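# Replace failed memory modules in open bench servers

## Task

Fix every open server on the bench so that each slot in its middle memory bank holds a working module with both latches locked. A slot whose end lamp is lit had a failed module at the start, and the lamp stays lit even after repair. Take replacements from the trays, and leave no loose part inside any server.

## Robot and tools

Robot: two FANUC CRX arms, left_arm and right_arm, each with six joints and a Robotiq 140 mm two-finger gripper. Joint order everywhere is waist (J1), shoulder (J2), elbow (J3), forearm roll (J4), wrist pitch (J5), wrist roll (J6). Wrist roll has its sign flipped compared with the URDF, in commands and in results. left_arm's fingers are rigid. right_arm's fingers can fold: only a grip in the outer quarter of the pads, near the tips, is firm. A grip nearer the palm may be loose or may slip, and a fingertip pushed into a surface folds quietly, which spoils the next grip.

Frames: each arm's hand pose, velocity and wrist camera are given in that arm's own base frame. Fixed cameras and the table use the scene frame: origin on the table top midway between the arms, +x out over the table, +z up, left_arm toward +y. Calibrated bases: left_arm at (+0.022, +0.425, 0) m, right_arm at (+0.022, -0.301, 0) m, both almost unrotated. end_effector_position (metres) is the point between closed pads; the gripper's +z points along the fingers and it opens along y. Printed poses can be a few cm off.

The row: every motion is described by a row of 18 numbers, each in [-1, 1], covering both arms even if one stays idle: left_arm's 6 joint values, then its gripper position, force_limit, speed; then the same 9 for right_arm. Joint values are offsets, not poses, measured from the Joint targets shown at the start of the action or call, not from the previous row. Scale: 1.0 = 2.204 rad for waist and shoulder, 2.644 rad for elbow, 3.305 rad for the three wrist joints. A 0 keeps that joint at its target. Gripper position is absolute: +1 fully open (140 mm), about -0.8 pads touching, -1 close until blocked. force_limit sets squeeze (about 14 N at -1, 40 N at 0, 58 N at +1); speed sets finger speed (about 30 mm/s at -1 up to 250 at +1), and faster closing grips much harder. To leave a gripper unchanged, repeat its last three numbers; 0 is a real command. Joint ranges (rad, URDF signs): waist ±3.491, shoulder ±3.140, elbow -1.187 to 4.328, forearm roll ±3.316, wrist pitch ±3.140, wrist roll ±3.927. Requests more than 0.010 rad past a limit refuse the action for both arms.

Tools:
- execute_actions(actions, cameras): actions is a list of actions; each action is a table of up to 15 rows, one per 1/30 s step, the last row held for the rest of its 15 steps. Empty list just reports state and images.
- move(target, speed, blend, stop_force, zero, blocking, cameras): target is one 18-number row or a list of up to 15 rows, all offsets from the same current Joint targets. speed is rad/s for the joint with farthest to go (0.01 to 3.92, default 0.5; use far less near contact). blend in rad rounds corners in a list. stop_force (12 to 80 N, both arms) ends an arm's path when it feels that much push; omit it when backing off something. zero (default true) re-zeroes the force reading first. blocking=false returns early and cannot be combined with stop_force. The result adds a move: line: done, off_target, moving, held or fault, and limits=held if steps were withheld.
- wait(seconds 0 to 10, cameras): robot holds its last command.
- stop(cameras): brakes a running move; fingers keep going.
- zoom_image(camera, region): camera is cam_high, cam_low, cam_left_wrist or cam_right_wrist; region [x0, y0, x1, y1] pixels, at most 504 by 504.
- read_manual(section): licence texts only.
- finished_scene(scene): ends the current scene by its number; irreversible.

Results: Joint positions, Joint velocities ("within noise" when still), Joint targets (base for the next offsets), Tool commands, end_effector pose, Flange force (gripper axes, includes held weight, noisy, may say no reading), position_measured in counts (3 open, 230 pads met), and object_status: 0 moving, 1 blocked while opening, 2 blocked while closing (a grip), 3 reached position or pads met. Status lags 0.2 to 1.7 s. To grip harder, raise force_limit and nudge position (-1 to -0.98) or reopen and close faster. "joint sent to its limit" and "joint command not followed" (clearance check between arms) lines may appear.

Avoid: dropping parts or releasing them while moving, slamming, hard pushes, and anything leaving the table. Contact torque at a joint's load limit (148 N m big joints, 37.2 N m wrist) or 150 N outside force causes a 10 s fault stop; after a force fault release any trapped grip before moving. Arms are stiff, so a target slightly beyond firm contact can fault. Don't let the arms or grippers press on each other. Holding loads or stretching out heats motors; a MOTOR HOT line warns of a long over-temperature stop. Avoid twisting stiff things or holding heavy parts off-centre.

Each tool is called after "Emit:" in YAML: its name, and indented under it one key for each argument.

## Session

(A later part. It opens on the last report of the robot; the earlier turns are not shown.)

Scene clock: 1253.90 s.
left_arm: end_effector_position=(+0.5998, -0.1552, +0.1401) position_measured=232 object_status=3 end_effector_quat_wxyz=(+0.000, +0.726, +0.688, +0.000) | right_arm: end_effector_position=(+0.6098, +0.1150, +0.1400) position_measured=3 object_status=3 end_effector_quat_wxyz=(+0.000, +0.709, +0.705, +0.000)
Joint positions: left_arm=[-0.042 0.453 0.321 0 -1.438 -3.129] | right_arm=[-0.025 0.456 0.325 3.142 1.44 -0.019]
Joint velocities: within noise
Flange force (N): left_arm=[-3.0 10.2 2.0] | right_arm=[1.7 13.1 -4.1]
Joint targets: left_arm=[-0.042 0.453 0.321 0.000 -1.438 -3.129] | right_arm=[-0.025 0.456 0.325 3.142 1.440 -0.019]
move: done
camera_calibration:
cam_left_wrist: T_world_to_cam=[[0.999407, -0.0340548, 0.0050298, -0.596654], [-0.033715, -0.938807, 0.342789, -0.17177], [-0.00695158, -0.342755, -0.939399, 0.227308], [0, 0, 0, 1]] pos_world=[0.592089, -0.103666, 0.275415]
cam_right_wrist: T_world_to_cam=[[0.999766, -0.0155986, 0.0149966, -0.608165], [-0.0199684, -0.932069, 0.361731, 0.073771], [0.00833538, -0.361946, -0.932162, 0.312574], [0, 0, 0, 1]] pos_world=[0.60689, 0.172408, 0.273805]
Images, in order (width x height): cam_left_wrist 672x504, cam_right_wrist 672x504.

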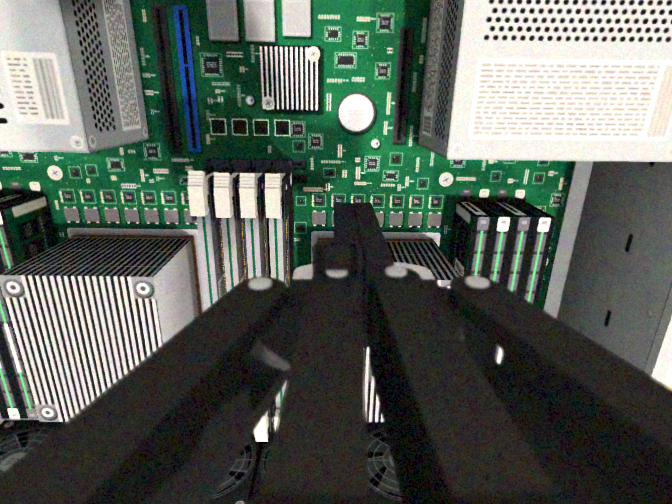

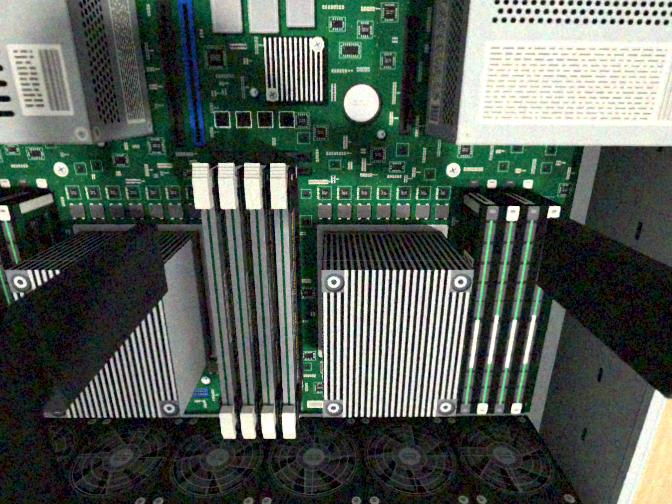

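Emit:
move:
  target: [-0.0455,-0.0373,-0.0348,0,0.0027,-0.0304,1,0,0,-0.0779,-0.0636,-0.0726,0,-0.0157,0.8986,1,1,1]
  speed: 1.2
  cameras: ["cam_left_wrist","cam_right_wrist"]

Emit:
zoom_image:
  camera: "cam_right_wrist"
  region: [280, 330, 440, 450]

Emit:
zoom_image:
  camera: "cam_left_wrist"
  region: [270, 330, 430, 450]

Emit:
zoom_image:
  camera: "cam_left_wrist"
  region: [270, 50, 430, 170]

Emit:
zoom_image:
  camera: "cam_right_wrist"
  region: [280, 40, 440, 160]

Scene clock: 1284.10 s.
left_arm: end_effector_position=(+0.5498, -0.2100, +0.1495) position_measured=3 object_status=3 end_effector_quat_wxyz=(+0.000, +0.726, +0.688, +0.000) | right_arm: end_effector_position=(+0.5649, +0.0202, +0.1397) position_measured=3 object_status=3 end_effector_quat_wxyz=(+0.000, +0.705, -0.709, +0.000)
Joint positions: left_arm=[-0.142 0.371 0.229 0 -1.429 -3.23] | right_arm=[-0.196 0.316 0.133 3.142 1.388 2.951]
Joint velocities: within noise
Flange force (N): left_arm=[-3.7 7.5 2.4] | right_arm=[0.7 -10.8 -3.9]
Joint targets: left_arm=[-0.142 0.371 0.229 0.000 -1.429 -3.230] | right_arm=[-0.196 0.316 0.133 3.142 1.388 2.951]
move: done
camera_calibration:
cam_left_wrist: T_world_to_cam=[[0.999418, -0.0338611, 0.00410194, -0.54841], [-0.0332158, -0.938859, 0.342695, -0.228374], [-0.00775288, -0.342632, -0.939438, 0.217475], [0, 0, 0, 1]] pos_world=[0.542192, -0.158467, 0.284816]
cam_right_wrist: T_world_to_cam=[[-0.999748, 0.0159609, 0.0157598, 0.56405], [0.0205794, 0.932177, 0.361416, -0.0759127], [-0.00892245, 0.36165, -0.932271, 0.273379], [0, 0, 0, 1]] pos_world=[0.567909, -0.037106, 0.27341]
Images, in order (width x height): cam_left_wrist 672x504, cam_right_wrist 672x504.

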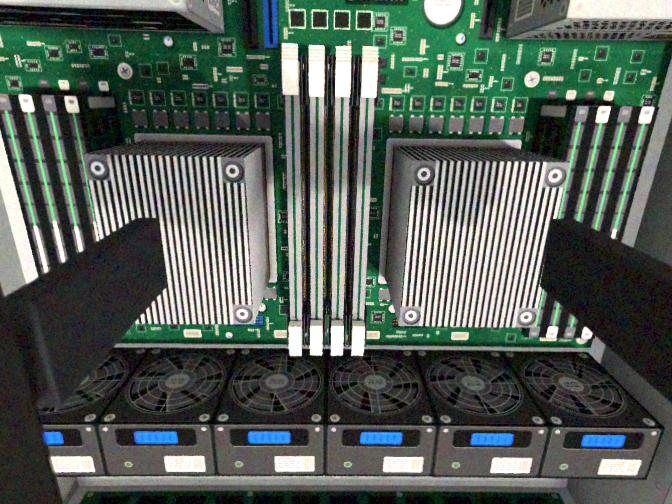

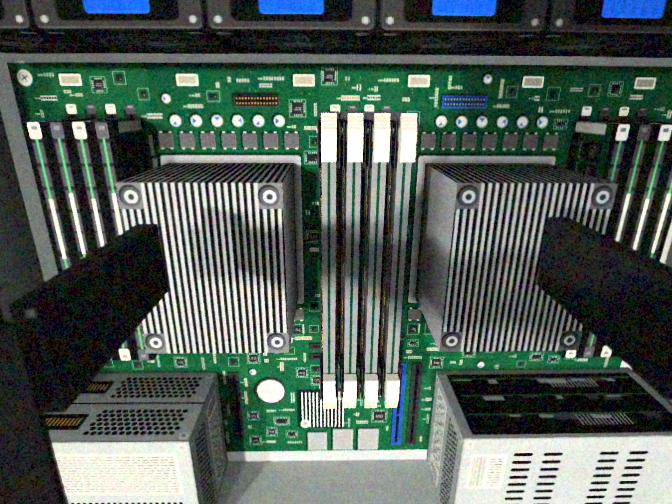

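Scaled by 3.150.

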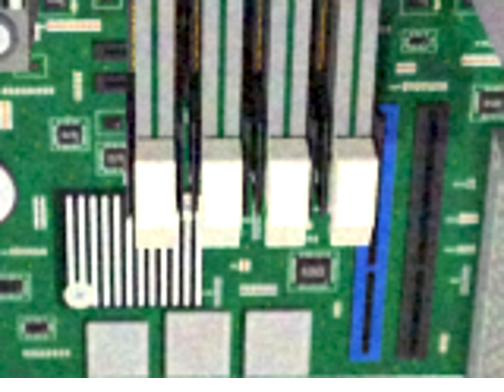

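Scaled by 3.150.

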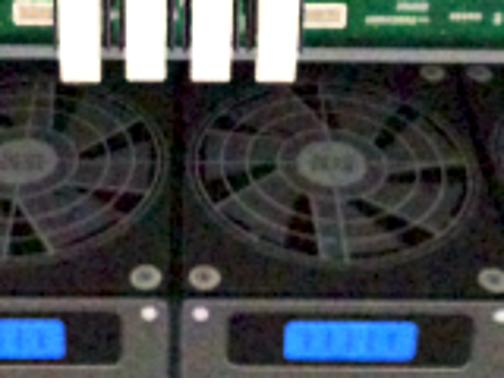

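Scaled by 3.150.

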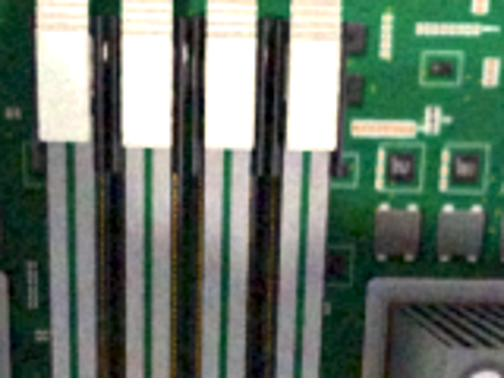

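Scaled by 3.150.

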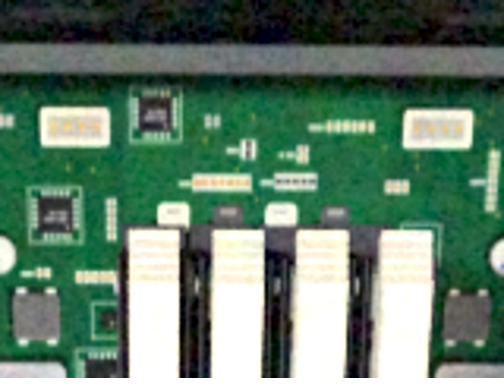

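Emit:
zoom_image:
  camera: "cam_left_wrist"
  region: [270, 30, 390, 120]

Emit:
zoom_image:
  camera: "cam_left_wrist"
  region: [270, 290, 390, 370]

Scaled by 4.200.

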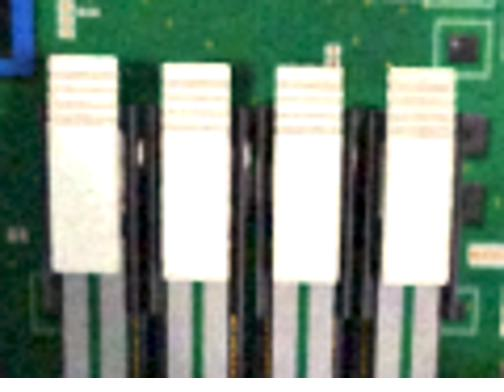

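Scaled by 4.200.

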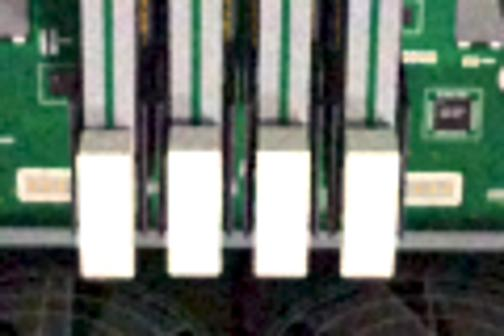

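Emit:
move:
  target:
    - [0,0,0,0,0,0,-1,0,0,0,0,0,0,0,0,1,1,1]
    - [0.0318,-0.036,-0.077,0,0.0377,0.0212,-1,0,0,0,0,0,0,0,0,1,1,1]
  speed: 0.3
  cameras: []

Emit:
move:
  target: [0,0.005,-0.0093,0,0.0108,0,-1,0,0,0,0,0,0,0,0,1,1,1]
  speed: 0.02
  stop_force: 14
  cameras: ["cam_left_wrist"]

Scene clock: 1314.23 s.
left_arm: end_effector_position=(+0.5218, -0.1680, +0.1078) position_measured=233 object_status=3 end_effector_quat_wxyz=(+0.000, +0.726, +0.688, +0.000) | right_arm: end_effector_position=(+0.5649, +0.0202, +0.1397) position_measured=3 object_status=3 end_effector_quat_wxyz=(+0.000, +0.705, -0.709, +0.000)
Joint positions: left_arm=[-0.072 0.292 0.025 0 -1.305 -3.16] | right_arm=[-0.196 0.316 0.133 3.142 1.388 2.951]
Joint velocities: within noise
Flange force (N): left_arm=[-3.7 8.5 1.7] | right_arm=[0.3 -11.0 -3.8]
Joint targets: left_arm=[-0.072 0.292 0.025 0.000 -1.305 -3.160] | right_arm=[-0.196 0.316 0.133 3.142 1.388 2.951]
move: done
No camera images: "cameras" was empty.

Scene clock: 1315.90 s.
left_arm: end_effector_position=(+0.5219, -0.1680, +0.0978) position_measured=233 object_status=3 end_effector_quat_wxyz=(+0.000, +0.726, +0.688, +0.000) | right_arm: end_effector_position=(+0.5649, +0.0202, +0.1397) position_measured=3 object_status=3 end_effector_quat_wxyz=(+0.000, +0.705, -0.709, +0.000)
Joint positions: left_arm=[-0.072 0.299 0.01 0 -1.282 -3.16] | right_arm=[-0.196 0.316 0.133 3.142 1.388 2.951]
Joint velocities: within noise
Flange force (N): left_arm=[-0.7 2.2 -23.8] | right_arm=[1.0 -11.4 -3.8]
Joint targets: left_arm=[-0.072 0.299 0.010 0.000 -1.282 -3.160] | right_arm=[-0.196 0.316 0.133 3.142 1.388 2.951]
move: contact (left_arm); left_arm: the wrist pitch is farthest, 0.013 rad from its target
camera_calibration:
cam_left_wrist: T_world_to_cam=[[0.999419, -0.0337494, 0.00470394, -0.518919], [-0.0333165, -0.938819, 0.342797, -0.172122], [-0.00715305, -0.342754, -0.939398, 0.182747], [0, 0, 0, 1]] pos_world=[0.514191, -0.116467, 0.233116]
Images, in order (width x height): cam_left_wrist 672x504.

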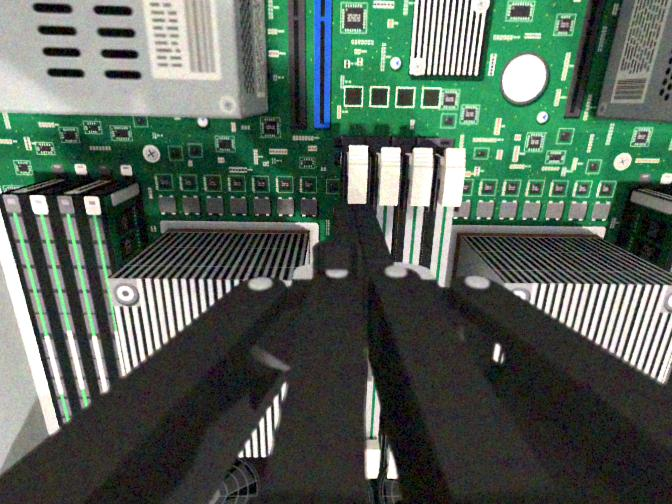

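Emit:
move:
  target:
    - [0,-0.0032,0.0057,0,-0.007,0,-1,0,0,0,0,0,0,0,0,1,1,1]
    - [0.0008,0.0105,0.0207,0,-0.0095,0.0007,-1,0,0,0,0,0,0,0,0,1,1,1]
  speed: 0.15
  cameras: []

Emit:
move:
  target: [0,0.0048,-0.0093,0,0.0107,0,-1,0,0,0,0,0,0,0,0,1,1,1]
  speed: 0.02
  stop_force: 14
  cameras: ["cam_left_wrist"]

Scene clock: 1328.67 s.
left_arm: end_effector_position=(+0.5350, -0.1679, +0.1080) position_measured=233 object_status=3 end_effector_quat_wxyz=(+0.000, +0.726, +0.688, +0.000) | right_arm: end_effector_position=(+0.5649, +0.0202, +0.1397) position_measured=3 object_status=3 end_effector_quat_wxyz=(+0.000, +0.705, -0.709, +0.000)
Joint positions: left_arm=[-0.07 0.322 0.064 0 -1.314 -3.157] | right_arm=[-0.196 0.316 0.133 3.142 1.388 2.951]
Joint velocities: within noise
Flange force (N): left_arm=[-3.5 8.1 2.7] | right_arm=[0.5 -11.8 -4.2]
Joint targets: left_arm=[-0.070 0.322 0.064 0.000 -1.314 -3.157] | right_arm=[-0.196 0.316 0.133 3.142 1.388 2.951]
move: done
No camera images: "cameras" was empty.

Scene clock: 1330.27 s.
left_arm: end_effector_position=(+0.5351, -0.1679, +0.1035) position_measured=233 object_status=3 end_effector_quat_wxyz=(+0.000, +0.726, +0.688, +0.000) | right_arm: end_effector_position=(+0.5649, +0.0202, +0.1397) position_measured=3 object_status=3 end_effector_quat_wxyz=(+0.000, +0.705, -0.709, +0.000)
Joint positions: left_arm=[-0.07 0.325 0.057 0 -1.304 -3.157] | right_arm=[-0.196 0.316 0.133 3.142 1.388 2.951]
Joint velocities: within noise
Flange force (N): left_arm=[-5.4 6.9 3.0] | right_arm=[0.4 -11.2 -3.7]
Joint targets: left_arm=[-0.070 0.325 0.057 0.000 -1.304 -3.157] | right_arm=[-0.196 0.316 0.133 3.142 1.388 2.951]
move: contact (left_arm); left_arm: the wrist pitch is farthest, 0.025 rad from its target
camera_calibration:
cam_left_wrist: T_world_to_cam=[[0.999397, -0.0343357, 0.00513355, -0.532196], [-0.0340145, -0.938797, 0.342787, -0.173265], [-0.00695048, -0.342755, -0.939399, 0.188088], [0, 0, 0, 1]] pos_world=[0.527289, -0.116466, 0.238815]
Images, in order (width x height): cam_left_wrist 672x504.

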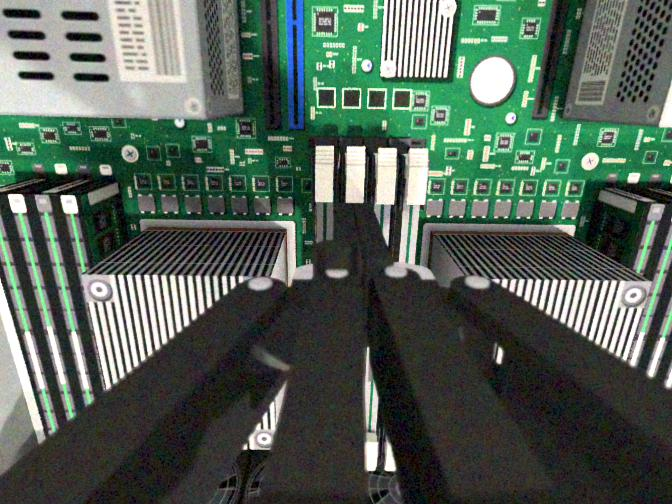

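Emit:
move:
  target: [0,0.0034,-0.0064,0,0.0078,0,-1,0,0,0,0,0,0,0,0,1,1,1]
  speed: 0.02
  stop_force: 18
  cameras: []

Scene clock: 1334.27 s.
left_arm: end_effector_position=(+0.5354, -0.1680, +0.0979) position_measured=233 object_status=3 end_effector_quat_wxyz=(+0.000, +0.726, +0.688, +0.000) | right_arm: end_effector_position=(+0.5649, +0.0202, +0.1397) position_measured=3 object_status=3 end_effector_quat_wxyz=(+0.000, +0.705, -0.709, +0.000)
Joint positions: left_arm=[-0.07 0.328 0.049 0 -1.29 -3.157] | right_arm=[-0.196 0.316 0.133 3.142 1.388 2.951]
Joint velocities: within noise
Flange force (N): left_arm=[-1.4 -0.4 -26.6] | right_arm=[0.0 -11.4 -3.4]
Joint targets: left_arm=[-0.070 0.328 0.049 0.000 -1.290 -3.157] | right_arm=[-0.196 0.316 0.133 3.142 1.388 2.951]
move: contact (left_arm); left_arm: the wrist pitch is farthest, 0.012 rad from its target
No camera images: "cameras" was empty.

Emit:
move:
  target: [0,-0.03,0.015,0,0.005,0,-1,0,0,0,0,0,0,0,0,1,1,1]
  speed: 0.3
  cameras: ["cam_high","cam_left_wrist"]

Emit:
zoom_image:
  camera: "cam_high"
  region: [100, 80, 350, 260]

Scene clock: 1345.47 s.
left_arm: end_effector_position=(+0.5631, -0.1699, +0.1528) position_measured=233 object_status=3 end_effector_quat_wxyz=(+0.045, +0.725, +0.686, +0.041) | right_arm: end_effector_position=(+0.5649, +0.0202, +0.1397) position_measured=3 object_status=3 end_effector_quat_wxyz=(+0.000, +0.705, -0.709, +0.000)
Joint positions: left_arm=[-0.07 0.262 0.088 0 -1.274 -3.157] | right_arm=[-0.196 0.316 0.133 3.142 1.388 2.951]
Joint velocities: within noise
Flange force (N): left_arm=[-3.5 8.0 2.9] | right_arm=[0.1 -10.8 -3.7]
Joint targets: left_arm=[-0.070 0.262 0.088 0.000 -1.274 -3.157] | right_arm=[-0.196 0.316 0.133 3.142 1.388 2.951]
move: done
camera_calibration:
cam_left_wrist: T_world_to_cam=[[0.991206, -0.0337879, 0.127938, -0.574627], [-0.0763159, -0.93582, 0.344116, -0.166904], [0.1081, -0.350854, -0.93017, 0.166333], [0, 0, 0, 1]] pos_world=[0.538856, -0.117249, 0.285669]
Images, in order (width x height): cam_high 504x504, cam_left_wrist 672x504.

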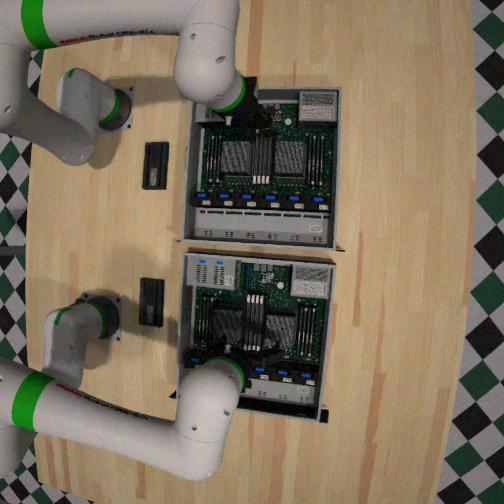

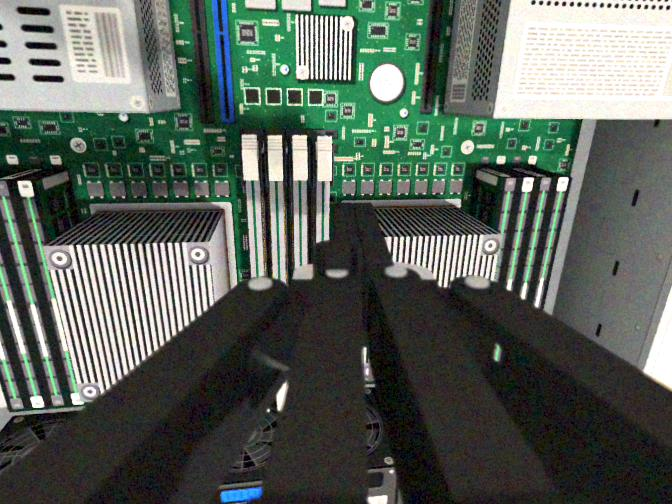

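Scaled by 2.016.

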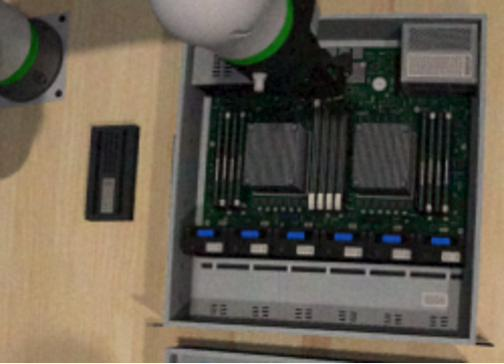

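Emit:
zoom_image:
  camera: "cam_high"
  region: [135, 130, 215, 200]

Emit:
zoom_image:
  camera: "cam_high"
  region: [170, 80, 350, 250]

Scaled by 6.300.

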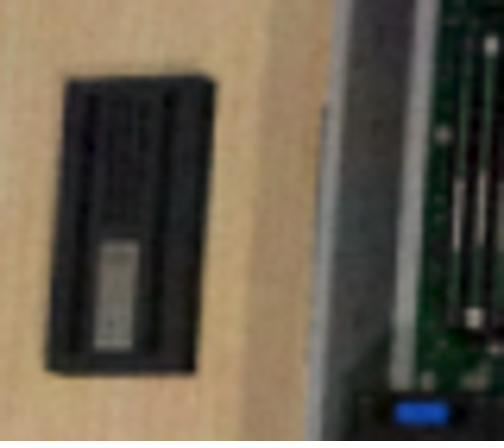

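Scaled by 2.800.

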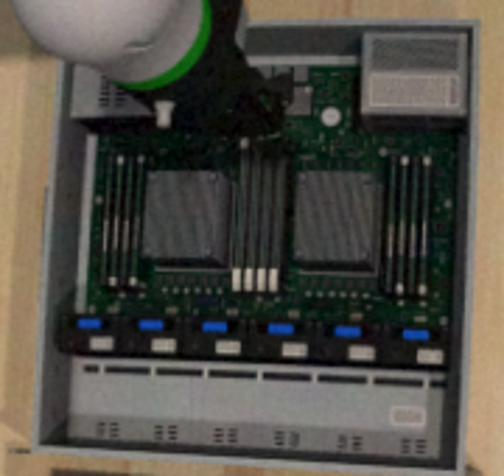

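Emit:
finished_scene:
  scene: 1

The scene is finished: the task was done.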